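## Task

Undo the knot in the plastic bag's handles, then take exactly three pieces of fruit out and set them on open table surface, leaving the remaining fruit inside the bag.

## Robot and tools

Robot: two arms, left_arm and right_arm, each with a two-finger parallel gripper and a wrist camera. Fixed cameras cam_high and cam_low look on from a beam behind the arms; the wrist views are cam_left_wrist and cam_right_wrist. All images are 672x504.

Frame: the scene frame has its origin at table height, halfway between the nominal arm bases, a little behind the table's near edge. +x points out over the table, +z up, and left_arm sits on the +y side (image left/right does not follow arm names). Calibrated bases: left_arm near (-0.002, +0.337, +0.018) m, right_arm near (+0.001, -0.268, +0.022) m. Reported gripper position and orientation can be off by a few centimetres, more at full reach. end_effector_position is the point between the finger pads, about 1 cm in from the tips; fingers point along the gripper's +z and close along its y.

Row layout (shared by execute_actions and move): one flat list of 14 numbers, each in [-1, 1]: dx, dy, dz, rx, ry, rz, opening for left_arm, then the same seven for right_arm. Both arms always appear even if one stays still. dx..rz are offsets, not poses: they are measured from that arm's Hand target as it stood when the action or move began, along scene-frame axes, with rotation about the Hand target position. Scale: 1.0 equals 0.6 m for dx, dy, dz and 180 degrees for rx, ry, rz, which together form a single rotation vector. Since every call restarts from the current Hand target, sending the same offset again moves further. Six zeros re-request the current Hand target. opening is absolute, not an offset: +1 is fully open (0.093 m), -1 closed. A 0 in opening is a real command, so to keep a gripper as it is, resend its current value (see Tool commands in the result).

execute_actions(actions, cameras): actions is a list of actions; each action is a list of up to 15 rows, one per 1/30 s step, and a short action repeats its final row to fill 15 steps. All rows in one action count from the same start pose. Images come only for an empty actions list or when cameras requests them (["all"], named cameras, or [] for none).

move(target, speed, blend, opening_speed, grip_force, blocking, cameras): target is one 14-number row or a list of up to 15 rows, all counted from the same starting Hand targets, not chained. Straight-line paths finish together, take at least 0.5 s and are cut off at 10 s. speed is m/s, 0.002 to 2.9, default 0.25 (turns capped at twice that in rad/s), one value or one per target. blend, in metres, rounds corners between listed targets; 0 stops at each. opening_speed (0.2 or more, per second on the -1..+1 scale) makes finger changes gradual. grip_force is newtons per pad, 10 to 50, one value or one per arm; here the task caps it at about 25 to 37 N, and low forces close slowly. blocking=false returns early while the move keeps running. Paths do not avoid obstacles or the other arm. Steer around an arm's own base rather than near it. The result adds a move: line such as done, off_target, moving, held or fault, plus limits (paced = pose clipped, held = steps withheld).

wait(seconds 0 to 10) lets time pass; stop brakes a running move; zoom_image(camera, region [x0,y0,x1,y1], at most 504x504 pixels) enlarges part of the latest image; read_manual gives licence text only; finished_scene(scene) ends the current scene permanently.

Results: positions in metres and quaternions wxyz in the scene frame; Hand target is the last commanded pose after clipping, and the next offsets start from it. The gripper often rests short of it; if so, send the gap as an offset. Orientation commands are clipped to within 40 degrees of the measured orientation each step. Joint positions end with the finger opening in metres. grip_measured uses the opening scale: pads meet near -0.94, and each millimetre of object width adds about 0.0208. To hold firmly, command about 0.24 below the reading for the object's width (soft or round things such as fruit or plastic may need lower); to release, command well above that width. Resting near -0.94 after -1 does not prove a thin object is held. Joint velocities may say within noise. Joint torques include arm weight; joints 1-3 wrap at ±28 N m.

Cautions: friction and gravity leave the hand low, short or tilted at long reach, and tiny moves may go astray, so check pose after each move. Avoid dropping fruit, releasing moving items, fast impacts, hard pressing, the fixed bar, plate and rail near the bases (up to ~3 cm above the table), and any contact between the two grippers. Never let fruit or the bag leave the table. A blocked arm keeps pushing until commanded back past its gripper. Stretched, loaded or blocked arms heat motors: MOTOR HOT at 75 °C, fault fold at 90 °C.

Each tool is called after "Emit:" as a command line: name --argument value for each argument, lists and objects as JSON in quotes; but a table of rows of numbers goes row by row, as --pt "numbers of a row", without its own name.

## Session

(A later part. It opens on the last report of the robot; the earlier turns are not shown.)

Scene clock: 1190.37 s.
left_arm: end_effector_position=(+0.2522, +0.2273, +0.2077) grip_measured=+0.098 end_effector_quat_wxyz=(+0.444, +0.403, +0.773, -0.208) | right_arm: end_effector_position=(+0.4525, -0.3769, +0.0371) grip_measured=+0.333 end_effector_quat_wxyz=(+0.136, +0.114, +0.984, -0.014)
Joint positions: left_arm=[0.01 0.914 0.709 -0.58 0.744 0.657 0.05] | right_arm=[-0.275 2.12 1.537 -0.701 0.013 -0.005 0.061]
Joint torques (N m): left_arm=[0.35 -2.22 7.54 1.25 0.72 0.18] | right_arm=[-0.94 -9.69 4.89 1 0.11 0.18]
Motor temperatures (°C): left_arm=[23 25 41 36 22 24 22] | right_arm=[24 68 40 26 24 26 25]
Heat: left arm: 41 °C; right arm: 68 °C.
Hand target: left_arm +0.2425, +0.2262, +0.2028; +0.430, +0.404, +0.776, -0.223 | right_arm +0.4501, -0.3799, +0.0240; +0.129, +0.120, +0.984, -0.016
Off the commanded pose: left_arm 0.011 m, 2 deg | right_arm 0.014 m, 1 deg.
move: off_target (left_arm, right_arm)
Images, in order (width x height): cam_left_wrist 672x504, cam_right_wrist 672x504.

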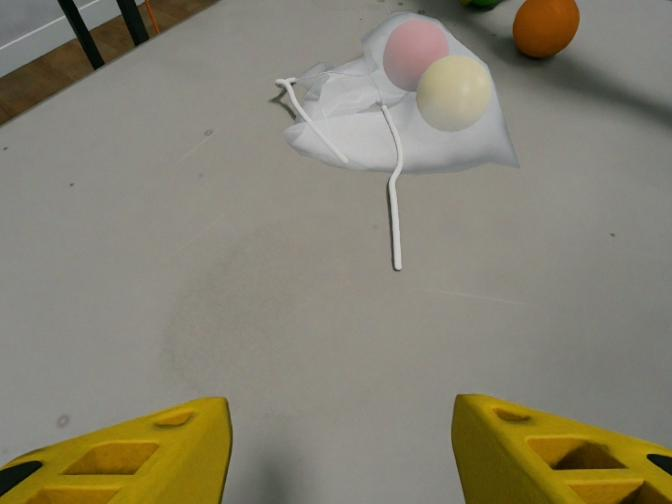

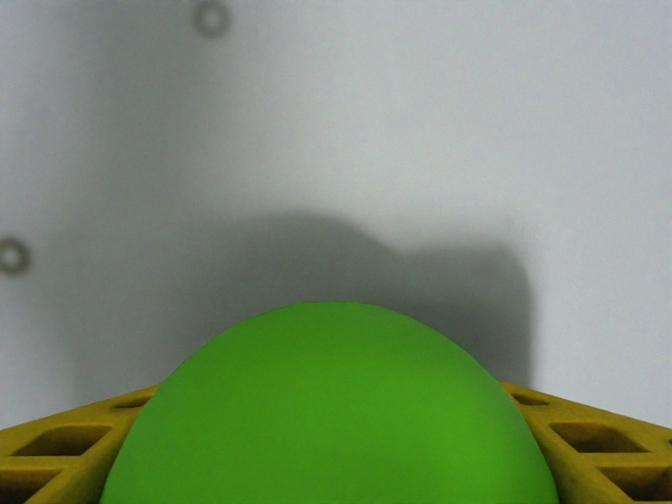

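Emit:
move --pt "0 0 0 0 0 0 0.1 0 0 -0.005 0 0 0 0.15" --speed 0.02 --cameras '["cam_right_wrist"]'

Scene clock: 1194.20 s.
left_arm: end_effector_position=(+0.2522, +0.2273, +0.2077) grip_measured=+0.098 end_effector_quat_wxyz=(+0.444, +0.403, +0.773, -0.208) | right_arm: end_effector_position=(+0.4524, -0.3768, +0.0361) grip_measured=+0.333 end_effector_quat_wxyz=(+0.137, +0.114, +0.984, -0.014)
Joint positions: left_arm=[0.01 0.914 0.709 -0.58 0.744 0.657 0.05] | right_arm=[-0.275 2.12 1.532 -0.694 0.013 -0.005 0.061]
Joint torques (N m): left_arm=[0.21 -2.24 7.47 1.25 0.73 0.18] | right_arm=[-0.83 -9.31 4.88 1.03 0.09 0.15]
Motor temperatures (°C): left_arm=[23 25 41 36 22 24 22] | right_arm=[24 67 39 27 24 26 25]
Heat: left arm: 41 °C; right arm: 67 °C.
Hand target: left_arm +0.2425, +0.2262, +0.2028; +0.430, +0.404, +0.776, -0.223 | right_arm +0.4501, -0.3799, +0.0209; +0.129, +0.120, +0.984, -0.016
Off the commanded pose: left_arm 0.011 m, 2 deg | right_arm 0.016 m, 1 deg.
move: off_target (left_arm, right_arm)
Images, in order (width x height): cam_right_wrist 672x504.

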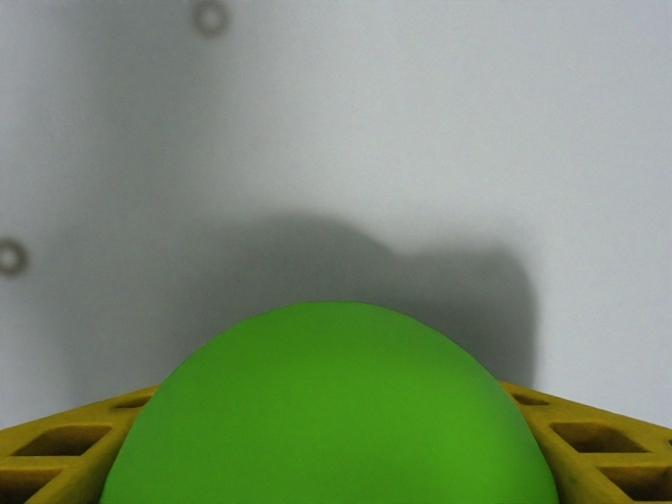

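Emit:
move --target '[0,0,0,0,0,0,0.1,0,0,0.003,0,0,0,0.85]' --speed 0.02 --opening_speed 0.5 --cameras '["cam_right_wrist"]'

Scene clock: 1198.53 s.
left_arm: end_effector_position=(+0.2522, +0.2273, +0.2077) grip_measured=+0.098 end_effector_quat_wxyz=(+0.444, +0.403, +0.773, -0.208) | right_arm: end_effector_position=(+0.4530, -0.3770, +0.0357) grip_measured=+0.847 end_effector_quat_wxyz=(+0.138, +0.114, +0.984, -0.014)
Joint positions: left_arm=[0.01 0.914 0.709 -0.58 0.744 0.657 0.05] | right_arm=[-0.275 2.12 1.529 -0.688 0.013 -0.005 0.086]
Joint torques (N m): left_arm=[0.21 -2.22 7.6 1.25 0.72 0.19] | right_arm=[-0.88 -9.44 5.38 0.95 0.07 0.19]
Motor temperatures (°C): left_arm=[23 25 41 36 22 24 22] | right_arm=[24 66 39 27 24 26 25]
Heat: left arm: 41 °C; right arm: 66 °C.
Hand target: left_arm +0.2425, +0.2262, +0.2028; +0.430, +0.404, +0.776, -0.223 | right_arm +0.4501, -0.3799, +0.0227; +0.129, +0.120, +0.984, -0.016
Off the commanded pose: left_arm 0.011 m, 2 deg | right_arm 0.014 m, 1 deg.
move: off_target (left_arm, right_arm)
Images, in order (width x height): cam_right_wrist 672x504.

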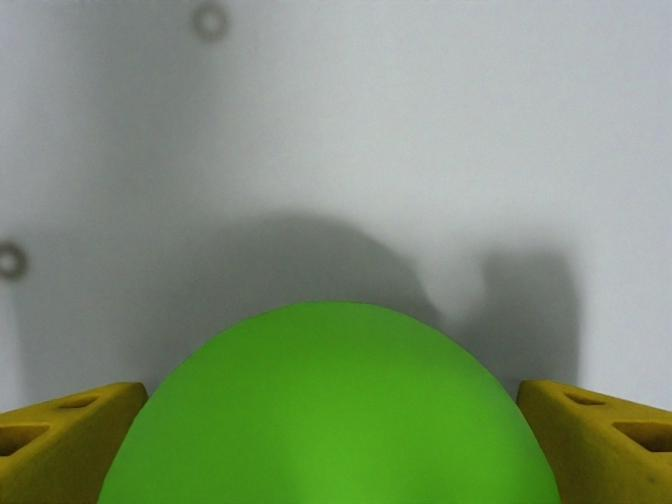

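Emit:
move --pt "0 0 0 0 0 0 0.1 0 0 0.2 0 0 0 0.85" --pt "0 0 0 0 0 0 0.1 -0.3 0.2 0.42 0 0 0 0.85" --speed '[0.08,0.2]' --blend '[0.02,0]' --cameras '["cam_high","cam_left_wrist","cam_right_wrist"]'

Scene clock: 1205.67 s.
left_arm: end_effector_position=(+0.2522, +0.2273, +0.2077) grip_measured=+0.098 end_effector_quat_wxyz=(+0.444, +0.403, +0.773, -0.208) | right_arm: end_effector_position=(+0.2737, -0.2605, +0.2645) grip_measured=+0.847 end_effector_quat_wxyz=(+0.120, +0.119, +0.985, -0.015)
Joint positions: left_arm=[0.01 0.914 0.709 -0.58 0.744 0.657 0.05] | right_arm=[0.067 1.435 1.622 -1.523 0.105 0.336 0.086]
Joint torques (N m): left_arm=[0.25 -2.24 7.51 1.26 0.74 0.18] | right_arm=[0.61 -5.78 8.42 0.47 0.19 0.2]
Motor temperatures (°C): left_arm=[23 25 41 36 22 24 22] | right_arm=[24 65 39 27 24 26 25]
Heat: left arm: 41 °C; right arm: 65 °C.
Hand target: left_arm +0.2425, +0.2262, +0.2028; +0.430, +0.404, +0.776, -0.223 | right_arm +0.2701, -0.2600, +0.2747; +0.129, +0.120, +0.984, -0.016
Off the commanded pose: left_arm 0.011 m, 2 deg | right_arm 0.011 m, 1 deg.
move: off_target (left_arm, right_arm)
Images, in order (width x height): cam_high 672x504, cam_left_wrist 672x504, cam_right_wrist 672x504.

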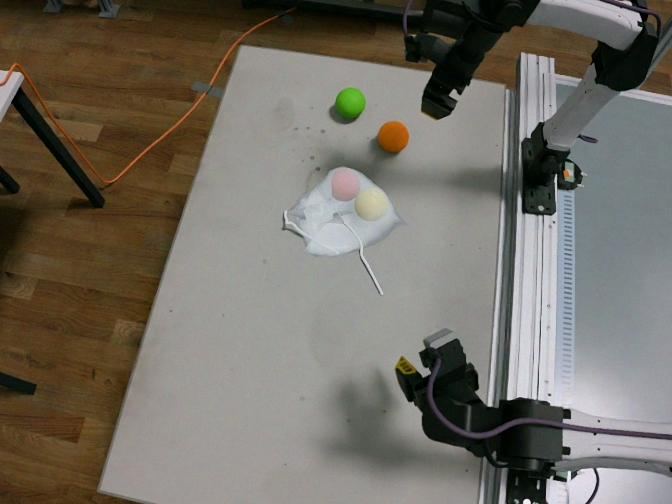

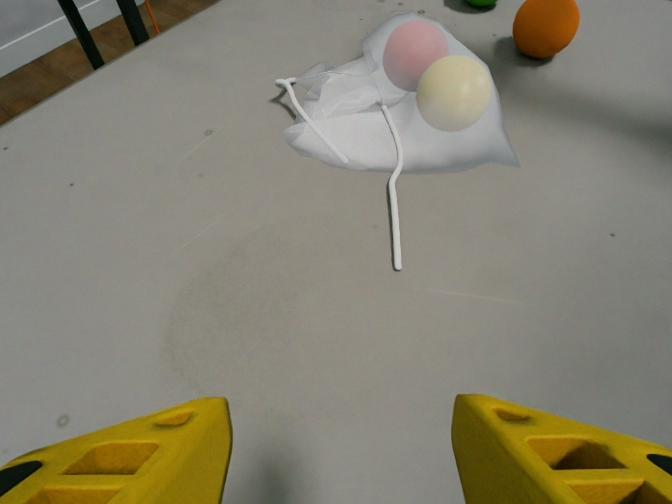

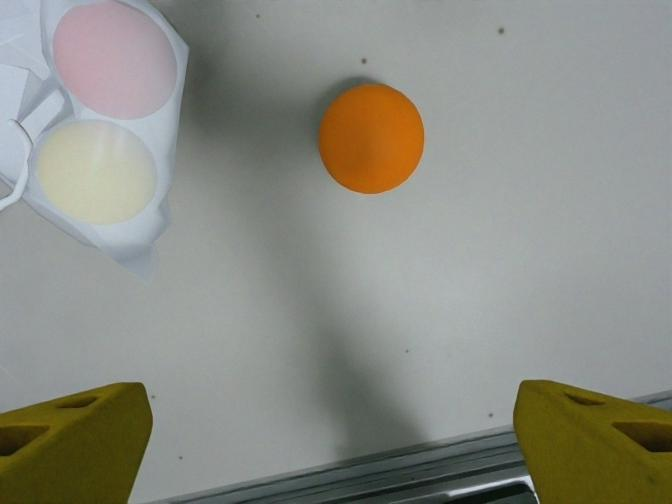

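Emit:
zoom_image --camera "cam_left_wrist" --region '[260, 0, 560, 225]'

Emit:
zoom_image --camera "cam_high" --region '[260, 140, 430, 310]'

Scaled by 1.680 from the camera's 672x504 image, which has a finer 960x720 frame.

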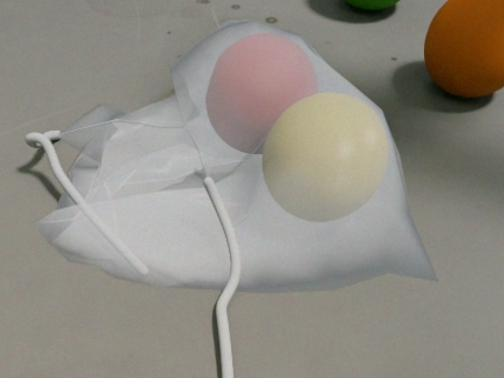

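Scaled by 2.965 from the camera's 672x504 image, which has a finer 960x720 frame.

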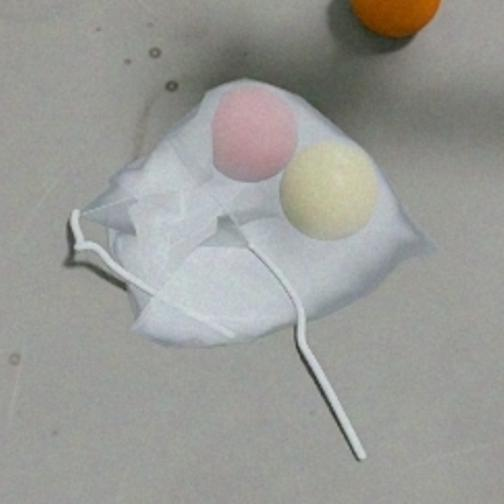

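Emit:
move --target '[0,0,0,0,0,0,0.1,0.15,0.2167,-0.0412,0,0,0.2167,0.4]' --speed 0.2 --cameras '["cam_left_wrist","cam_right_wrist"]'

Scene clock: 1234.93 s.
left_arm: end_effector_position=(+0.2522, +0.2273, +0.2077) grip_measured=+0.098 end_effector_quat_wxyz=(+0.444, +0.403, +0.773, -0.208) | right_arm: end_effector_position=(+0.3533, -0.1381, +0.2467) grip_measured=+0.403 end_effector_quat_wxyz=(+0.116, -0.206, +0.971, +0.021)
Joint positions: left_arm=[0.01 0.914 0.709 -0.58 0.744 0.657 0.05] | right_arm=[0.331 1.811 1.939 -1.462 0.018 -0.048 0.065]
Joint torques (N m): left_arm=[0.25 -2.22 7.49 1.25 0.73 0.18] | right_arm=[0.47 -6.83 8.49 0.8 -0.1 0.02]
Motor temperatures (°C): left_arm=[23 25 41 35 22 24 22] | right_arm=[24 57 42 26 24 26 24]
Heat: left arm: 41 °C; right arm: 57 °C.
Hand target: left_arm +0.2425, +0.2262, +0.2028; +0.430, +0.404, +0.776, -0.223 | right_arm +0.3601, -0.1299, +0.2500; +0.127, -0.216, +0.968, +0.028
Off the commanded pose: left_arm 0.011 m, 2 deg | right_arm 0.011 m, 2 deg.
move: off_target (left_arm, right_arm)
Images, in order (width x height): cam_left_wrist 672x504, cam_right_wrist 672x504.

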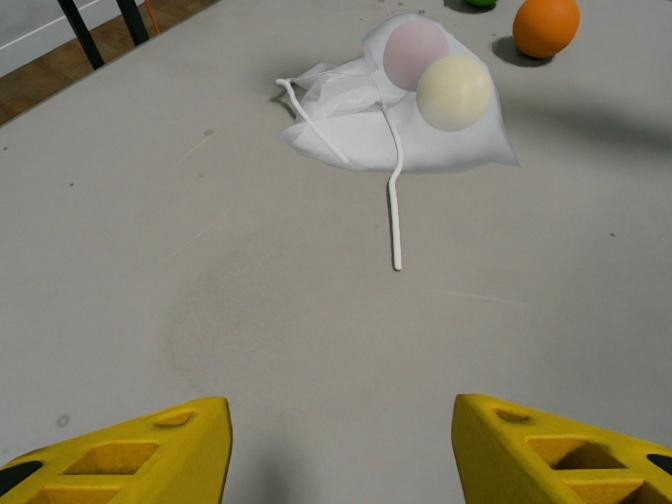

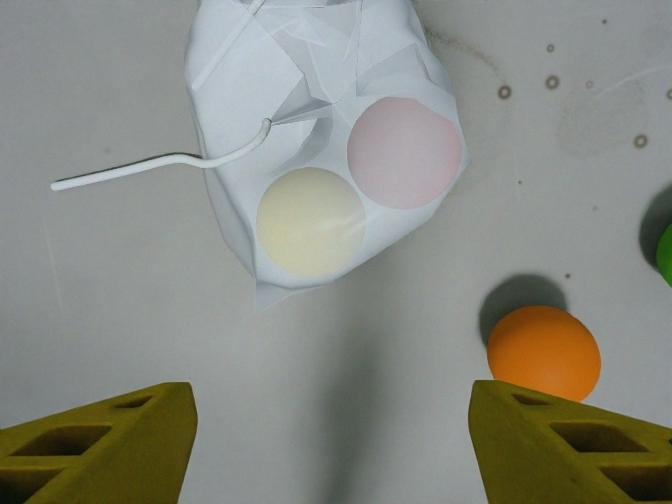

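Emit:
zoom_image --camera "cam_right_wrist" --region '[170, 0, 490, 240]'

Scaled by 1.575 from the camera's 672x504 image, which has a finer 960x720 frame.

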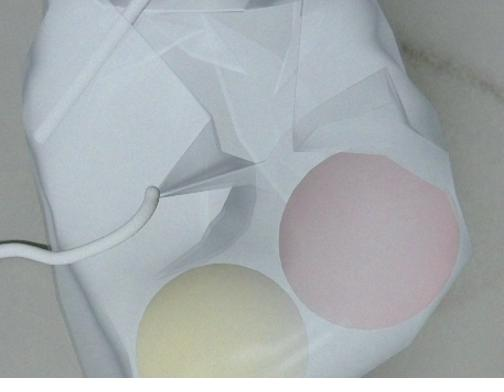

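Emit:
move --target '[0,0,0,0,0,0,0.1,0.053,0.078,-0.13,0,0,0,-0.1]' --speed 0.15 --cameras '["cam_left_wrist","cam_right_wrist"]'

Emit:
zoom_image --camera "cam_right_wrist" --region '[80, 0, 580, 380]'

Scene clock: 1245.13 s.
left_arm: end_effector_position=(+0.2522, +0.2273, +0.2077) grip_measured=+0.098 end_effector_quat_wxyz=(+0.444, +0.403, +0.773, -0.208) | right_arm: end_effector_position=(+0.3890, -0.0878, +0.1798) grip_measured=-0.097 end_effector_quat_wxyz=(+0.127, -0.216, +0.968, +0.030)
Joint positions: left_arm=[0.01 0.914 0.709 -0.58 0.744 0.657 0.05] | right_arm=[0.407 1.939 1.826 -1.198 0.02 0.006 0.041]
Joint torques (N m): left_arm=[0.31 -2.17 7.56 1.24 0.74 0.17] | right_arm=[0.38 -8.72 5.78 0.93 0.09 0.21]
Motor temperatures (°C): left_arm=[23 25 41 35 22 24 22] | right_arm=[24 56 41 26 24 26 24]
Heat: left arm: 41 °C; right arm: 56 °C.
Hand target: left_arm +0.2425, +0.2262, +0.2028; +0.430, +0.404, +0.776, -0.223 | right_arm +0.3919, -0.0830, +0.1721; +0.127, -0.216, +0.968, +0.028
Off the commanded pose: left_arm 0.011 m, 2 deg | right_arm 0.010 m, 0 deg.
move: off_target (left_arm)
Images, in order (width x height): cam_left_wrist 672x504, cam_right_wrist 672x504.

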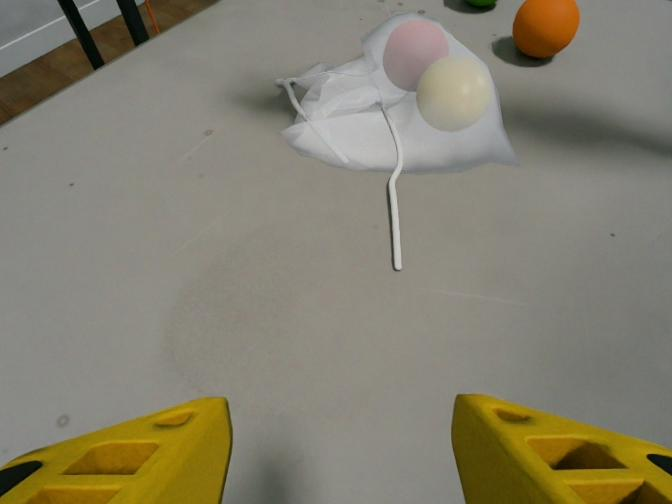

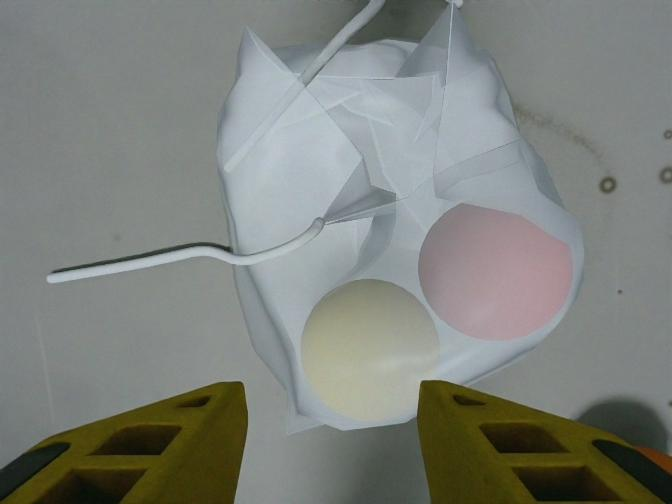

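Scaled by 1.008 from the camera's 672x504 image, which has a finer 960x720 frame.

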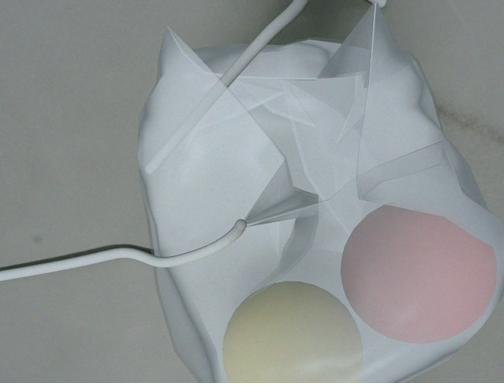

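Emit:
zoom_image --camera "cam_right_wrist" --region '[300, 90, 460, 290]'

Emit:
zoom_image --camera "cam_left_wrist" --region '[330, 10, 490, 130]'

Scaled by 2.520 from the camera's 672x504 image, which has a finer 960x720 frame.

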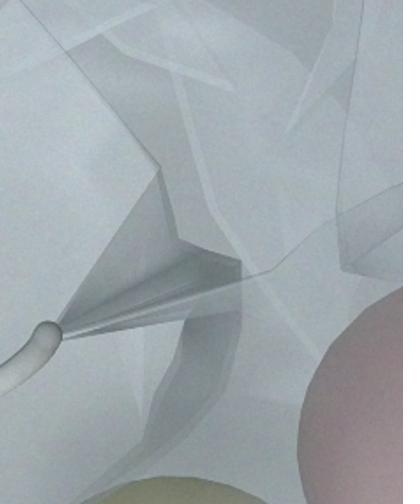

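Scaled by 3.150 from the camera's 672x504 image, which has a finer 960x720 frame.

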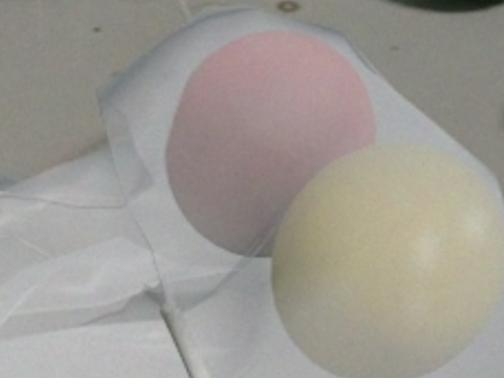

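Emit:
move --target '[0,0,0,0,0,0,0.1,0.1435,-0.045,-0.1118,-0.0155,0.0352,-0.0119,-0.1]' --speed 0.12 --cameras '["cam_left_wrist","cam_right_wrist"]'

Scene clock: 1333.80 s.
left_arm: end_effector_position=(+0.2522, +0.2273, +0.2077) grip_measured=+0.098 end_effector_quat_wxyz=(+0.444, +0.403, +0.773, -0.208) | right_arm: end_effector_position=(+0.4777, -0.1111, +0.1092) grip_measured=-0.097 end_effector_quat_wxyz=(+0.078, -0.194, +0.978, +0.011)
Joint positions: left_arm=[0.01 0.914 0.709 -0.58 0.744 0.657 0.05] | right_arm=[0.285 2.39 2.283 -1.305 0.02 -0.066 0.041]
Joint torques (N m): left_arm=[0.21 -2.26 7.51 1.23 0.73 0.17] | right_arm=[-0.28 -11.19 8.92 0.38 -0.07 0.05]
Motor temperatures (°C): left_arm=[22 24 42 34 23 24 22] | right_arm=[24 57 39 28 24 26 24]
Heat: left arm: 42 °C; right arm: 57 °C.
Hand target: left_arm +0.2425, +0.2262, +0.2028; +0.430, +0.404, +0.776, -0.223 | right_arm +0.4779, -0.1101, +0.1049; +0.069, -0.199, +0.978, +0.014
Off the commanded pose: left_arm 0.011 m, 2 deg | right_arm 0.004 m, 1 deg.
move: off_target (left_arm)
Images, in order (width x height): cam_left_wrist 672x504, cam_right_wrist 672x504.

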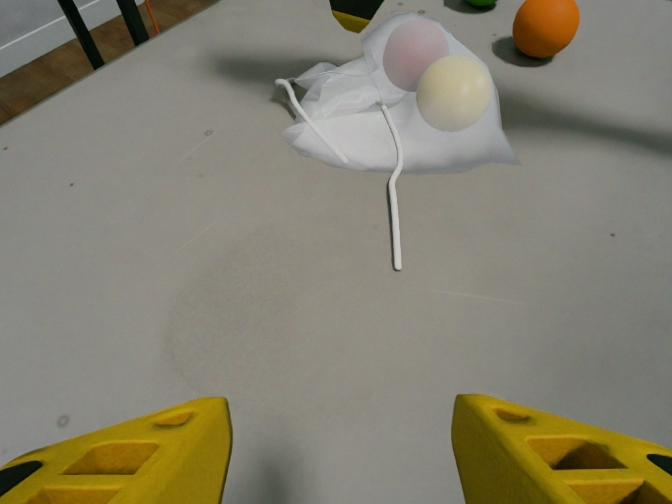

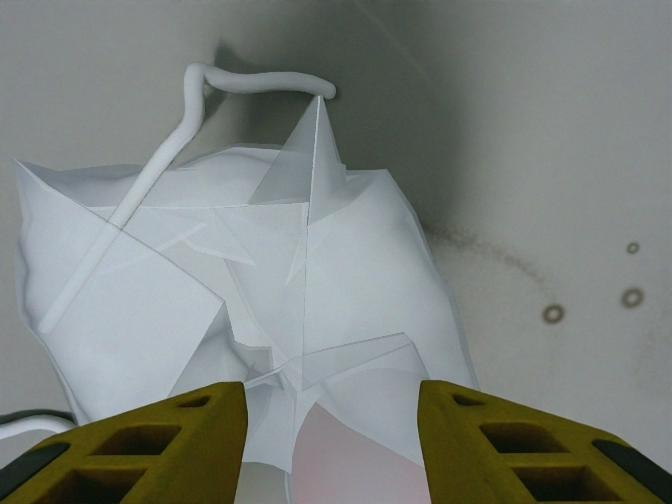

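Emit:
zoom_image --camera "cam_right_wrist" --region '[160, 70, 480, 430]'

Scaled by 1.400 from the camera's 672x504 image, which has a finer 960x720 frame.

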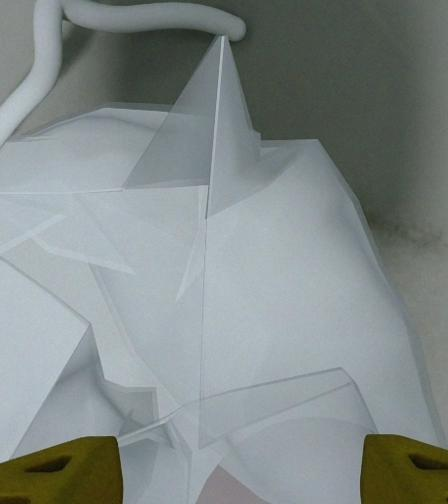

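Emit:
move --target '[0,0,0,0,0,0,0.1,-0.0148,0.0168,-0.0948,0,0,0,-0.1]' --speed 0.1 --cameras '["cam_left_wrist","cam_right_wrist"]'

Emit:
zoom_image --camera "cam_right_wrist" --region '[160, 70, 530, 470]'

Emit:
zoom_image --camera "cam_left_wrist" --region '[260, 0, 510, 180]'

Scene clock: 1355.77 s.
left_arm: end_effector_position=(+0.2522, +0.2273, +0.2077) grip_measured=+0.098 end_effector_quat_wxyz=(+0.444, +0.403, +0.773, -0.208) | right_arm: end_effector_position=(+0.4697, -0.1067, +0.0491) grip_measured=-0.097 end_effector_quat_wxyz=(+0.064, -0.198, +0.978, +0.010)
Joint positions: left_arm=[0.01 0.914 0.709 -0.58 0.744 0.657 0.05] | right_arm=[0.296 2.39 2.048 -1.1 0.02 -0.062 0.041]
Joint torques (N m): left_arm=[0.24 -2.22 7.53 1.24 0.74 0.16] | right_arm=[0.51 -13.53 5.2 0.67 -0.05 0.23]
Motor temperatures (°C): left_arm=[22 24 42 34 23 24 22] | right_arm=[24 60 41 26 24 26 24]
Heat: left arm: 42 °C; right arm: 60 °C.
Hand target: left_arm +0.2425, +0.2262, +0.2028; +0.430, +0.404, +0.776, -0.223 | right_arm +0.4690, -0.1000, +0.0481; +0.069, -0.198, +0.978, +0.014
Off the commanded pose: left_arm 0.011 m, 2 deg | right_arm 0.007 m, 1 deg.
move: off_target (left_arm)
Images, in order (width x height): cam_left_wrist 672x504, cam_right_wrist 672x504.

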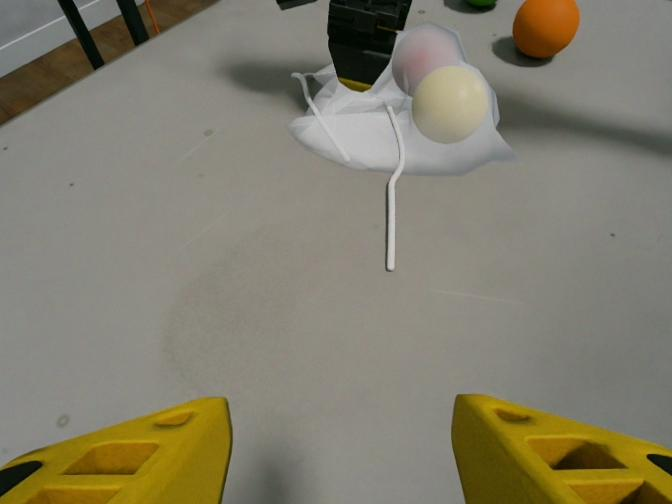

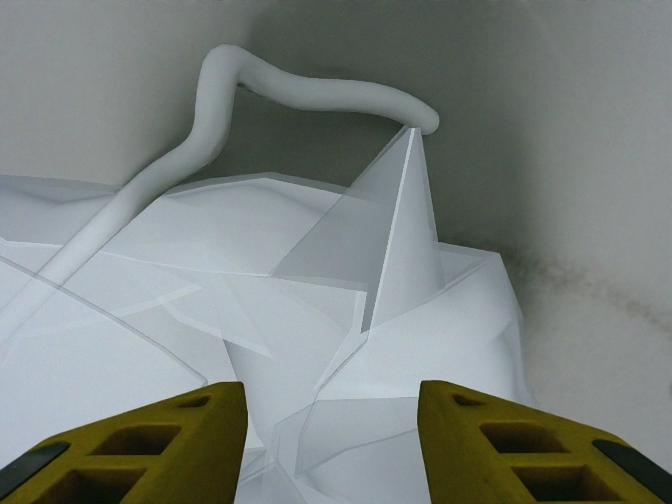

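Scaled by 1.260 from the camera's 672x504 image, which has a finer 960x720 frame.

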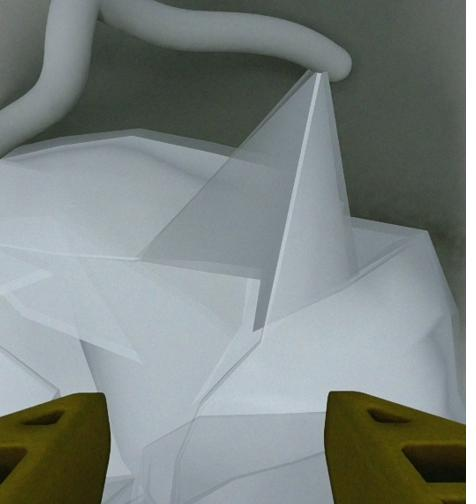

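Scaled by 2.016 from the camera's 672x504 image, which has a finer 960x720 frame.

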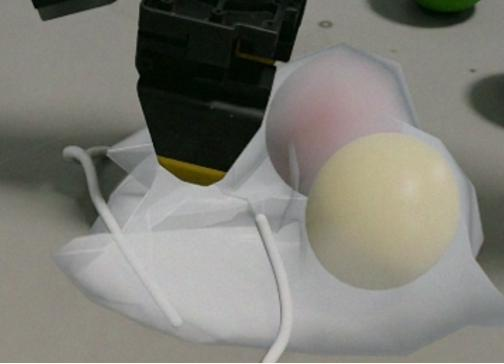

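Emit:
move --target '[0,0,0,0,0,0,0.1,0,0,-0.045,0,0,0,-0.1]' --speed 0.06 --cameras '["cam_left_wrist","cam_right_wrist"]'

Emit:
zoom_image --camera "cam_right_wrist" --region '[160, 100, 530, 500]'

Emit:
zoom_image --camera "cam_left_wrist" --region '[260, 0, 510, 180]'

Scene clock: 1360.73 s.
left_arm: end_effector_position=(+0.2522, +0.2273, +0.2077) grip_measured=+0.098 end_effector_quat_wxyz=(+0.444, +0.403, +0.773, -0.208) | right_arm: end_effector_position=(+0.4746, -0.1045, +0.0333) grip_measured=-0.097 end_effector_quat_wxyz=(+0.079, -0.197, +0.977, +0.012)
Joint positions: left_arm=[0.01 0.914 0.709 -0.58 0.744 0.657 0.05] | right_arm=[0.296 2.39 1.981 -1 0.02 -0.062 0.041]
Joint torques (N m): left_arm=[0.24 -2.24 7.56 1.25 0.72 0.17] | right_arm=[0.64 -11.95 4.79 0.69 -0.05 0.22]
Motor temperatures (°C): left_arm=[22 24 42 34 23 24 22] | right_arm=[24 62 40 26 24 26 24]
Heat: left arm: 42 °C; right arm: 62 °C.
Hand target: left_arm +0.2425, +0.2262, +0.2028; +0.430, +0.404, +0.776, -0.223 | right_arm +0.4691, -0.1000, +0.0211; +0.069, -0.198, +0.978, +0.014
Off the commanded pose: left_arm 0.011 m, 2 deg | right_arm 0.014 m, 1 deg.
move: off_target (left_arm, right_arm)
Images, in order (width x height): cam_left_wrist 672x504, cam_right_wrist 672x504.

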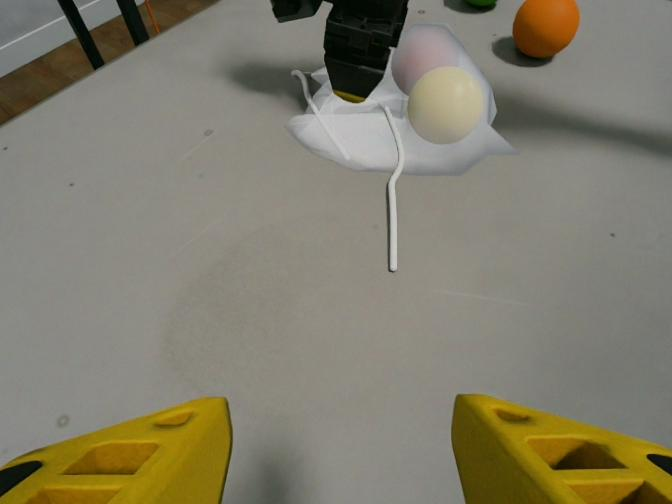

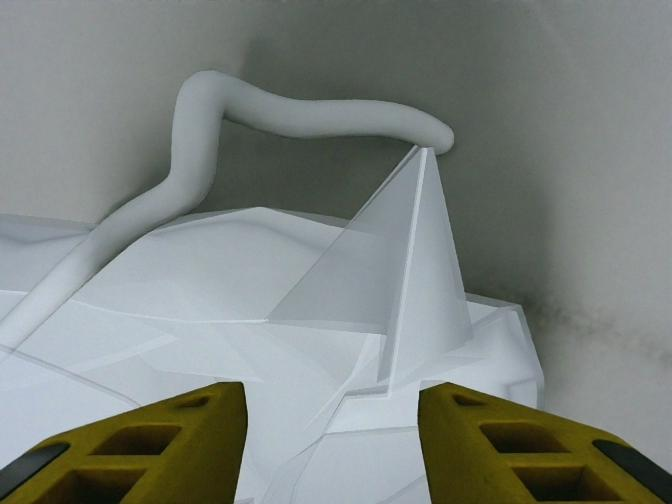

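Scaled by 1.260 from the camera's 672x504 image, which has a finer 960x720 frame.

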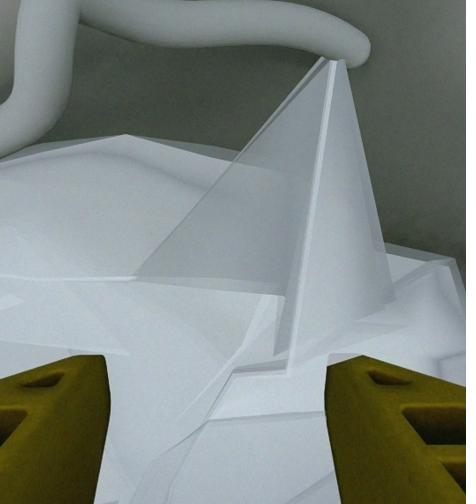

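Scaled by 2.016 from the camera's 672x504 image, which has a finer 960x720 frame.

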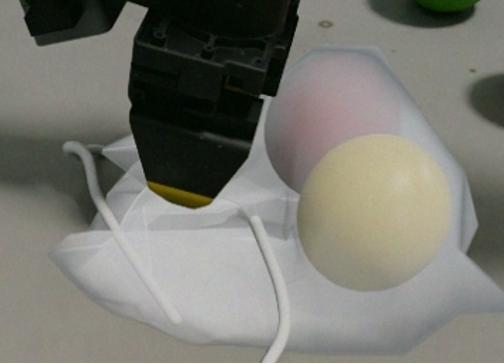

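Emit:
move --target '[0,0,0,0,0,0,0.1,0,0,-0.02,0,0,0,-0.1]' --speed 0.05 --cameras '["cam_right_wrist"]'

Scene clock: 1366.07 s.
left_arm: end_effector_position=(+0.2522, +0.2273, +0.2077) grip_measured=+0.098 end_effector_quat_wxyz=(+0.444, +0.403, +0.773, -0.208) | right_arm: end_effector_position=(+0.4824, -0.1017, +0.0313) grip_measured=-0.097 end_effector_quat_wxyz=(+0.098, -0.196, +0.976, +0.015)
Joint positions: left_arm=[0.01 0.914 0.709 -0.58 0.744 0.657 0.05] | right_arm=[0.296 2.39 1.966 -0.948 0.02 -0.062 0.041]
Joint torques (N m): left_arm=[0.31 -2.33 7.57 1.25 0.74 0.18] | right_arm=[0.53 -11.02 3.79 0.62 0 0.21]
Motor temperatures (°C): left_arm=[22 24 42 34 23 24 22] | right_arm=[24 62 40 26 24 26 24]
Heat: left arm: 42 °C; right arm: 62 °C.
Hand target: left_arm +0.2425, +0.2262, +0.2028; +0.430, +0.404, +0.776, -0.223 | right_arm +0.4691, -0.1000, +0.0091; +0.069, -0.199, +0.978, +0.014
Off the commanded pose: left_arm 0.011 m, 2 deg | right_arm 0.026 m, 3 deg.
move: off_target (left_arm, right_arm)
Images, in order (width x height): cam_right_wrist 672x504.

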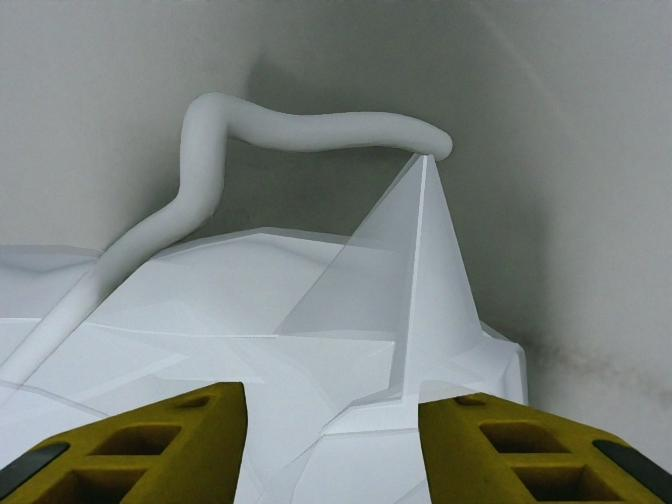

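Emit:
move --target '[0,0,0,0,0,0,0.1,0.0332,-0.015,0.065,-0.0217,0.0511,0,-0.1]' --speed 0.08 --cameras '["cam_left_wrist","cam_right_wrist"]'

Emit:
zoom_image --camera "cam_right_wrist" --region '[160, 100, 530, 500]'

Scene clock: 1387.23 s.
left_arm: end_effector_position=(+0.2522, +0.2273, +0.2077) grip_measured=+0.098 end_effector_quat_wxyz=(+0.444, +0.403, +0.773, -0.208) | right_arm: end_effector_position=(+0.4888, -0.1061, +0.0549) grip_measured=-0.097 end_effector_quat_wxyz=(+0.010, -0.196, +0.981, +0.002)
Joint positions: left_arm=[0.01 0.914 0.709 -0.58 0.744 0.657 0.05] | right_arm=[0.285 2.746 2.75 -1.554 0.02 -0.067 0.041]
Joint torques (N m): left_arm=[0.29 -2.28 7.5 1.23 0.74 0.17] | right_arm=[-0.62 -12.11 8.42 0.09 0.06 0.04]
Motor temperatures (°C): left_arm=[22 24 42 34 23 24 22] | right_arm=[24 64 38 26 24 26 24]
Heat: left arm: 42 °C; right arm: 64 °C.
Hand target: left_arm +0.2425, +0.2262, +0.2028; +0.430, +0.404, +0.776, -0.223 | right_arm +0.4889, -0.1089, +0.0479; -0.017, -0.199, +0.980, -0.003
Off the commanded pose: left_arm 0.011 m, 2 deg | right_arm 0.007 m, 3 deg.
joint sent to its limit (right arm) — joint 4 (wrist pitch), lower limit. The joint targets still meet the commanded pose.
move: off_target (left_arm, right_arm)
Images, in order (width x height): cam_left_wrist 672x504, cam_right_wrist 672x504.

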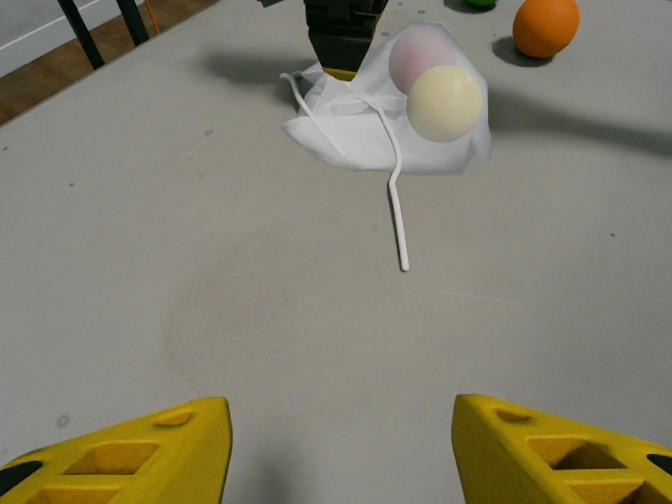

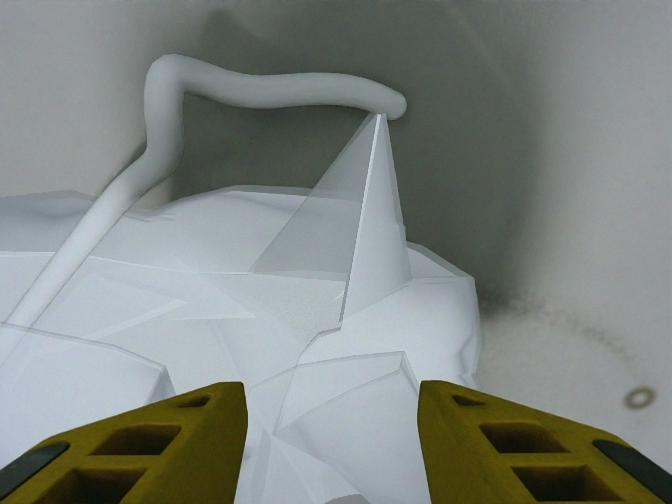

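Scaled by 1.260 from the camera's 672x504 image, which has a finer 960x720 frame.

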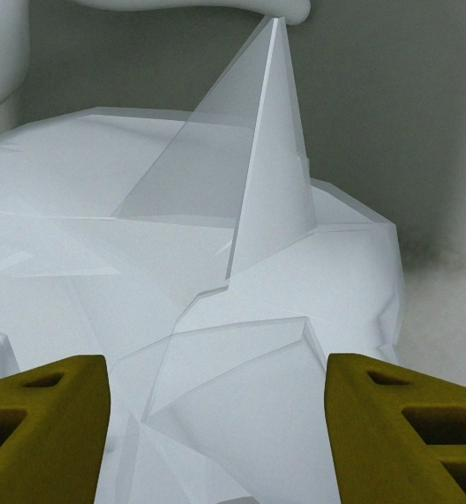

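Emit:
move --target '[0,0,0,0,0,0,0.1,0,0,-0.05,0,0,0,-0.1]' --speed 0.06 --cameras '["cam_left_wrist","cam_right_wrist"]'

Emit:
zoom_image --camera "cam_right_wrist" --region '[160, 100, 530, 500]'

Scene clock: 1394.07 s.
left_arm: end_effector_position=(+0.2522, +0.2273, +0.2077) grip_measured=+0.098 end_effector_quat_wxyz=(+0.444, +0.403, +0.773, -0.208) | right_arm: end_effector_position=(+0.4867, -0.1063, +0.0332) grip_measured=-0.097 end_effector_quat_wxyz=(-0.008, -0.197, +0.980, +0.000)
Joint positions: left_arm=[0.01 0.914 0.709 -0.58 0.744 0.657 0.05] | right_arm=[0.285 2.792 2.753 -1.548 0.02 -0.068 0.041]
Joint torques (N m): left_arm=[0.27 -2.17 7.51 1.24 0.74 0.18] | right_arm=[-0.62 -11.62 7.21 0.25 0.07 0.04]
Motor temperatures (°C): left_arm=[22 24 42 34 23 24 22] | right_arm=[24 66 39 26 24 26 24]
Heat: left arm: 42 °C; right arm: 66 °C.
Hand target: left_arm +0.2425, +0.2262, +0.2028; +0.430, +0.404, +0.776, -0.223 | right_arm +0.4890, -0.1089, +0.0181; -0.016, -0.199, +0.980, -0.003
Off the commanded pose: left_arm 0.011 m, 2 deg | right_arm 0.016 m, 1 deg.
move: off_target (left_arm, right_arm)
Images, in order (width x height): cam_left_wrist 672x504, cam_right_wrist 672x504.

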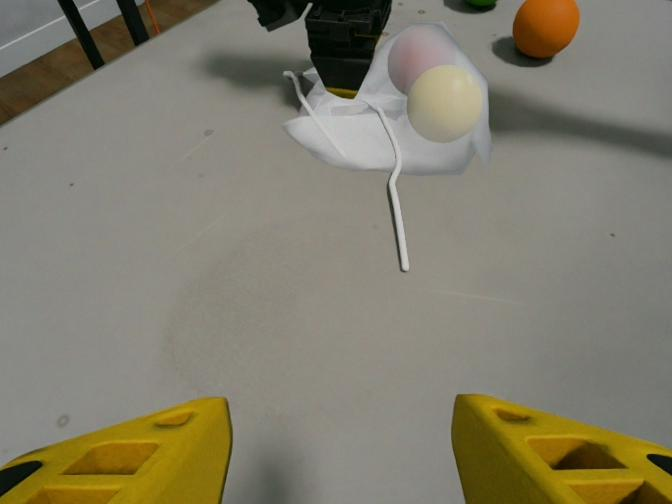

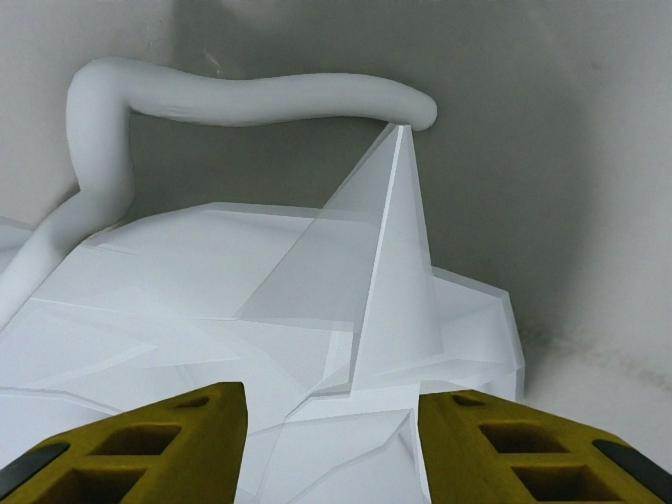

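Scaled by 1.260 from the camera's 672x504 image, which has a finer 960x720 frame.

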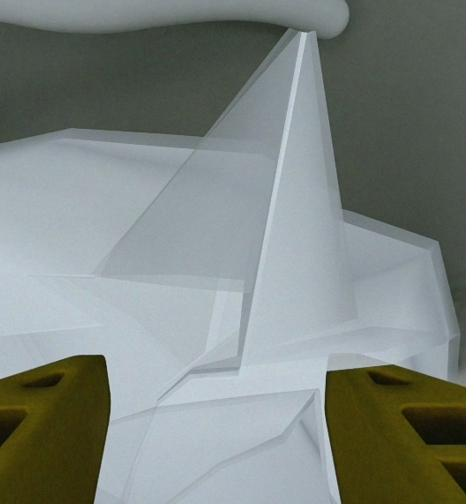

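Emit:
move --target '[0,0,0,0,0,0,0.1,0,0,-0.025,0,0,0,-0.1]' --speed 0.05 --cameras '["cam_left_wrist","cam_right_wrist"]'

Emit:
zoom_image --camera "cam_right_wrist" --region '[160, 100, 530, 500]'

Scene clock: 1397.23 s.
left_arm: end_effector_position=(+0.2522, +0.2273, +0.2077) grip_measured=+0.098 end_effector_quat_wxyz=(+0.444, +0.403, +0.773, -0.208) | right_arm: end_effector_position=(+0.4893, -0.1053, +0.0301) grip_measured=-0.097 end_effector_quat_wxyz=(-0.003, -0.197, +0.980, +0.001)
Joint positions: left_arm=[0.01 0.914 0.709 -0.58 0.744 0.657 0.05] | right_arm=[0.285 2.777 2.711 -1.509 0.02 -0.068 0.041]
Joint torques (N m): left_arm=[0.21 -2.19 7.5 1.23 0.74 0.16] | right_arm=[-0.94 -11.9 2.55 0.61 0.05 0.06]
Motor temperatures (°C): left_arm=[22 24 42 34 23 24 22] | right_arm=[24 65 39 26 24 26 24]
Heat: left arm: 42 °C; right arm: 65 °C.
Hand target: left_arm +0.2425, +0.2262, +0.2028; +0.430, +0.404, +0.776, -0.223 | right_arm +0.4889, -0.1089, +0.0030; -0.017, -0.199, +0.980, -0.003
Off the commanded pose: left_arm 0.011 m, 2 deg | right_arm 0.027 m, 2 deg.
move: off_target (left_arm, right_arm)
Images, in order (width x height): cam_left_wrist 672x504, cam_right_wrist 672x504.

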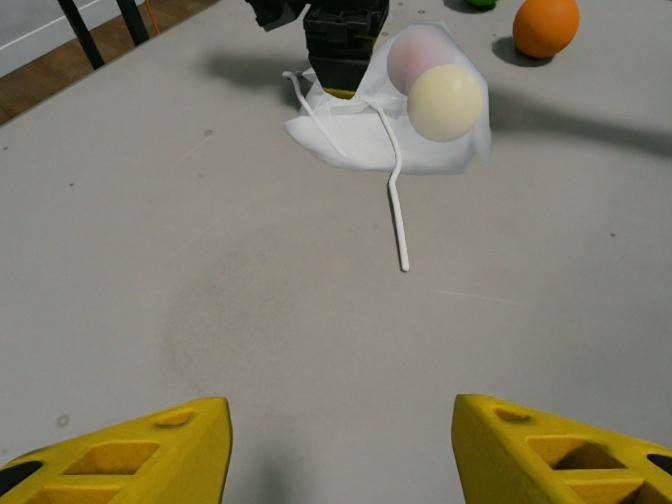

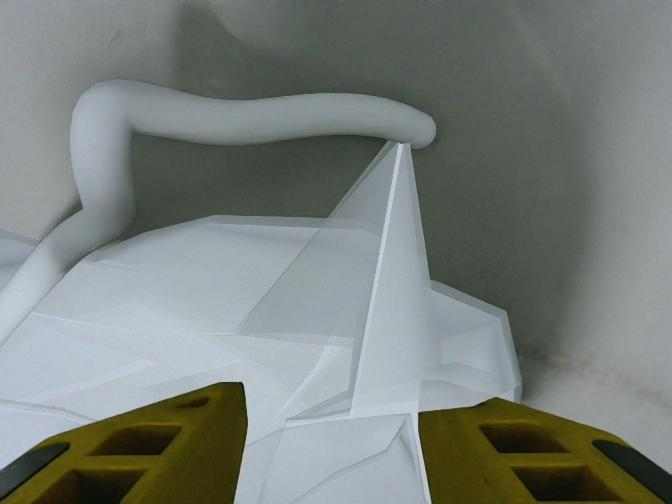

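Scaled by 1.260 from the camera's 672x504 image, which has a finer 960x720 frame.

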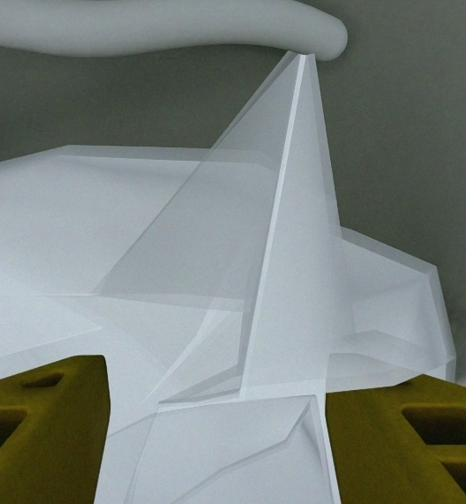

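Emit:
move --target '[0,0,0,0,0,0,0.1,-0.003,0.004,0.03,0,0,0,-0.1]' --speed 0.05 --cameras '["cam_right_wrist"]'

Scene clock: 1415.30 s.
left_arm: end_effector_position=(+0.2522, +0.2273, +0.2077) grip_measured=+0.098 end_effector_quat_wxyz=(+0.444, +0.403, +0.773, -0.208) | right_arm: end_effector_position=(+0.4901, -0.1051, +0.0334) grip_measured=-0.097 end_effector_quat_wxyz=(+0.000, -0.197, +0.980, +0.001)
Joint positions: left_arm=[0.01 0.914 0.709 -0.58 0.744 0.657 0.05] | right_arm=[0.285 2.778 2.727 -1.518 0.02 -0.068 0.041]
Joint torques (N m): left_arm=[0.25 -2.24 7.45 1.23 0.73 0.18] | right_arm=[-0.25 -11.48 8.21 0.1 0.09 0.05]
Motor temperatures (°C): left_arm=[22 24 42 34 23 24 22] | right_arm=[24 66 37 26 24 26 24]
Heat: left arm: 42 °C; right arm: 66 °C.
Hand target: left_arm +0.2425, +0.2262, +0.2028; +0.430, +0.404, +0.776, -0.223 | right_arm +0.4871, -0.1065, +0.0209; -0.017, -0.199, +0.980, -0.003
Off the commanded pose: left_arm 0.011 m, 2 deg | right_arm 0.013 m, 2 deg.
move: off_target (left_arm, right_arm)
Images, in order (width x height): cam_right_wrist 672x504.

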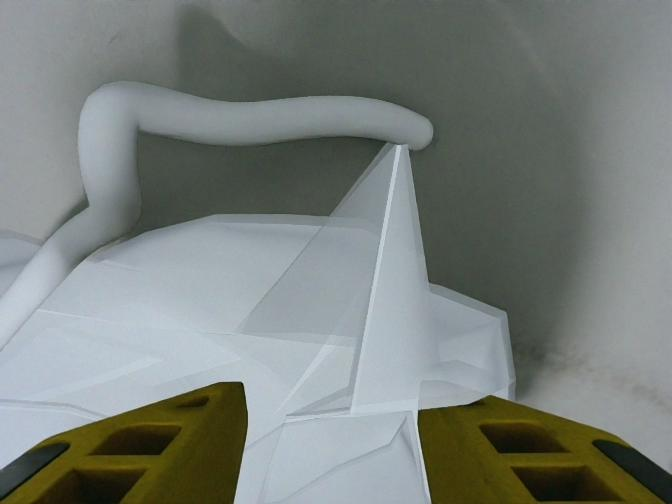

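Emit:
move --target '[0,0,0,0,0,0,0.1,0,0,0,0,0,0,-1]' --opening_speed 0.8 --cameras '["cam_right_wrist"]'

Emit:
zoom_image --camera "cam_right_wrist" --region '[160, 100, 530, 500]'

Scene clock: 1418.63 s.
left_arm: end_effector_position=(+0.2522, +0.2273, +0.2077) grip_measured=+0.098 end_effector_quat_wxyz=(+0.444, +0.403, +0.773, -0.208) | right_arm: end_effector_position=(+0.4895, -0.1053, +0.0334) grip_measured=-0.967 end_effector_quat_wxyz=(-0.001, -0.197, +0.980, +0.001)
Joint positions: left_arm=[0.01 0.914 0.709 -0.58 0.744 0.657 0.05] | right_arm=[0.285 2.778 2.727 -1.52 0.02 -0.068 0]
Joint torques (N m): left_arm=[0.27 -2.25 7.56 1.24 0.73 0.18] | right_arm=[-0.29 -11.38 8.16 0.1 0.07 0.09]
Motor temperatures (°C): left_arm=[22 24 42 34 23 24 22] | right_arm=[24 66 38 26 24 26 24]
Heat: left arm: 42 °C; right arm: 66 °C.
Hand target: left_arm +0.2425, +0.2262, +0.2028; +0.430, +0.404, +0.776, -0.223 | right_arm +0.4871, -0.1065, +0.0209; -0.017, -0.199, +0.980, -0.003
Off the commanded pose: left_arm 0.011 m, 2 deg | right_arm 0.013 m, 2 deg.
move: off_target (left_arm, right_arm)
Images, in order (width x height): cam_right_wrist 672x504.

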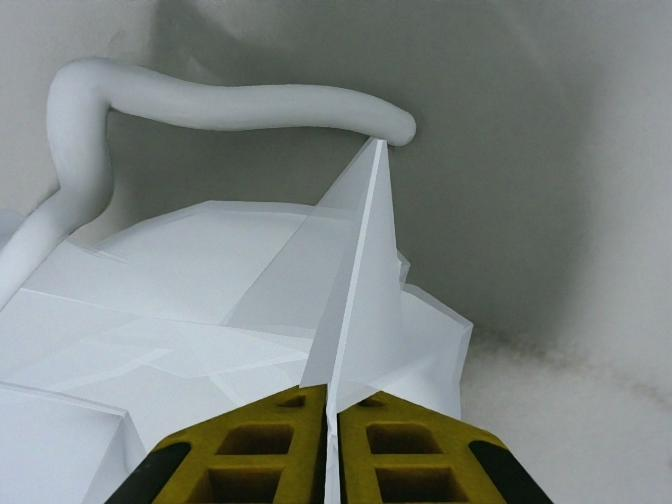

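Scaled by 1.260 from the camera's 672x504 image, which has a finer 960x720 frame.

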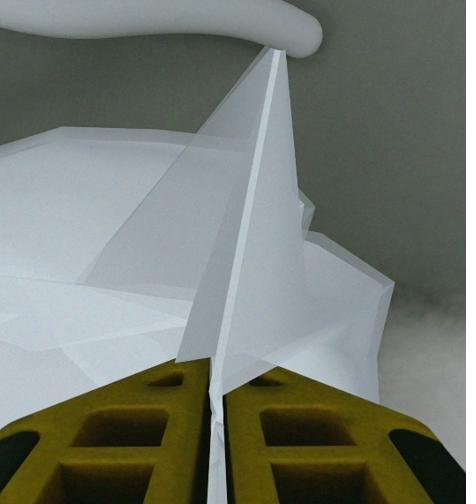

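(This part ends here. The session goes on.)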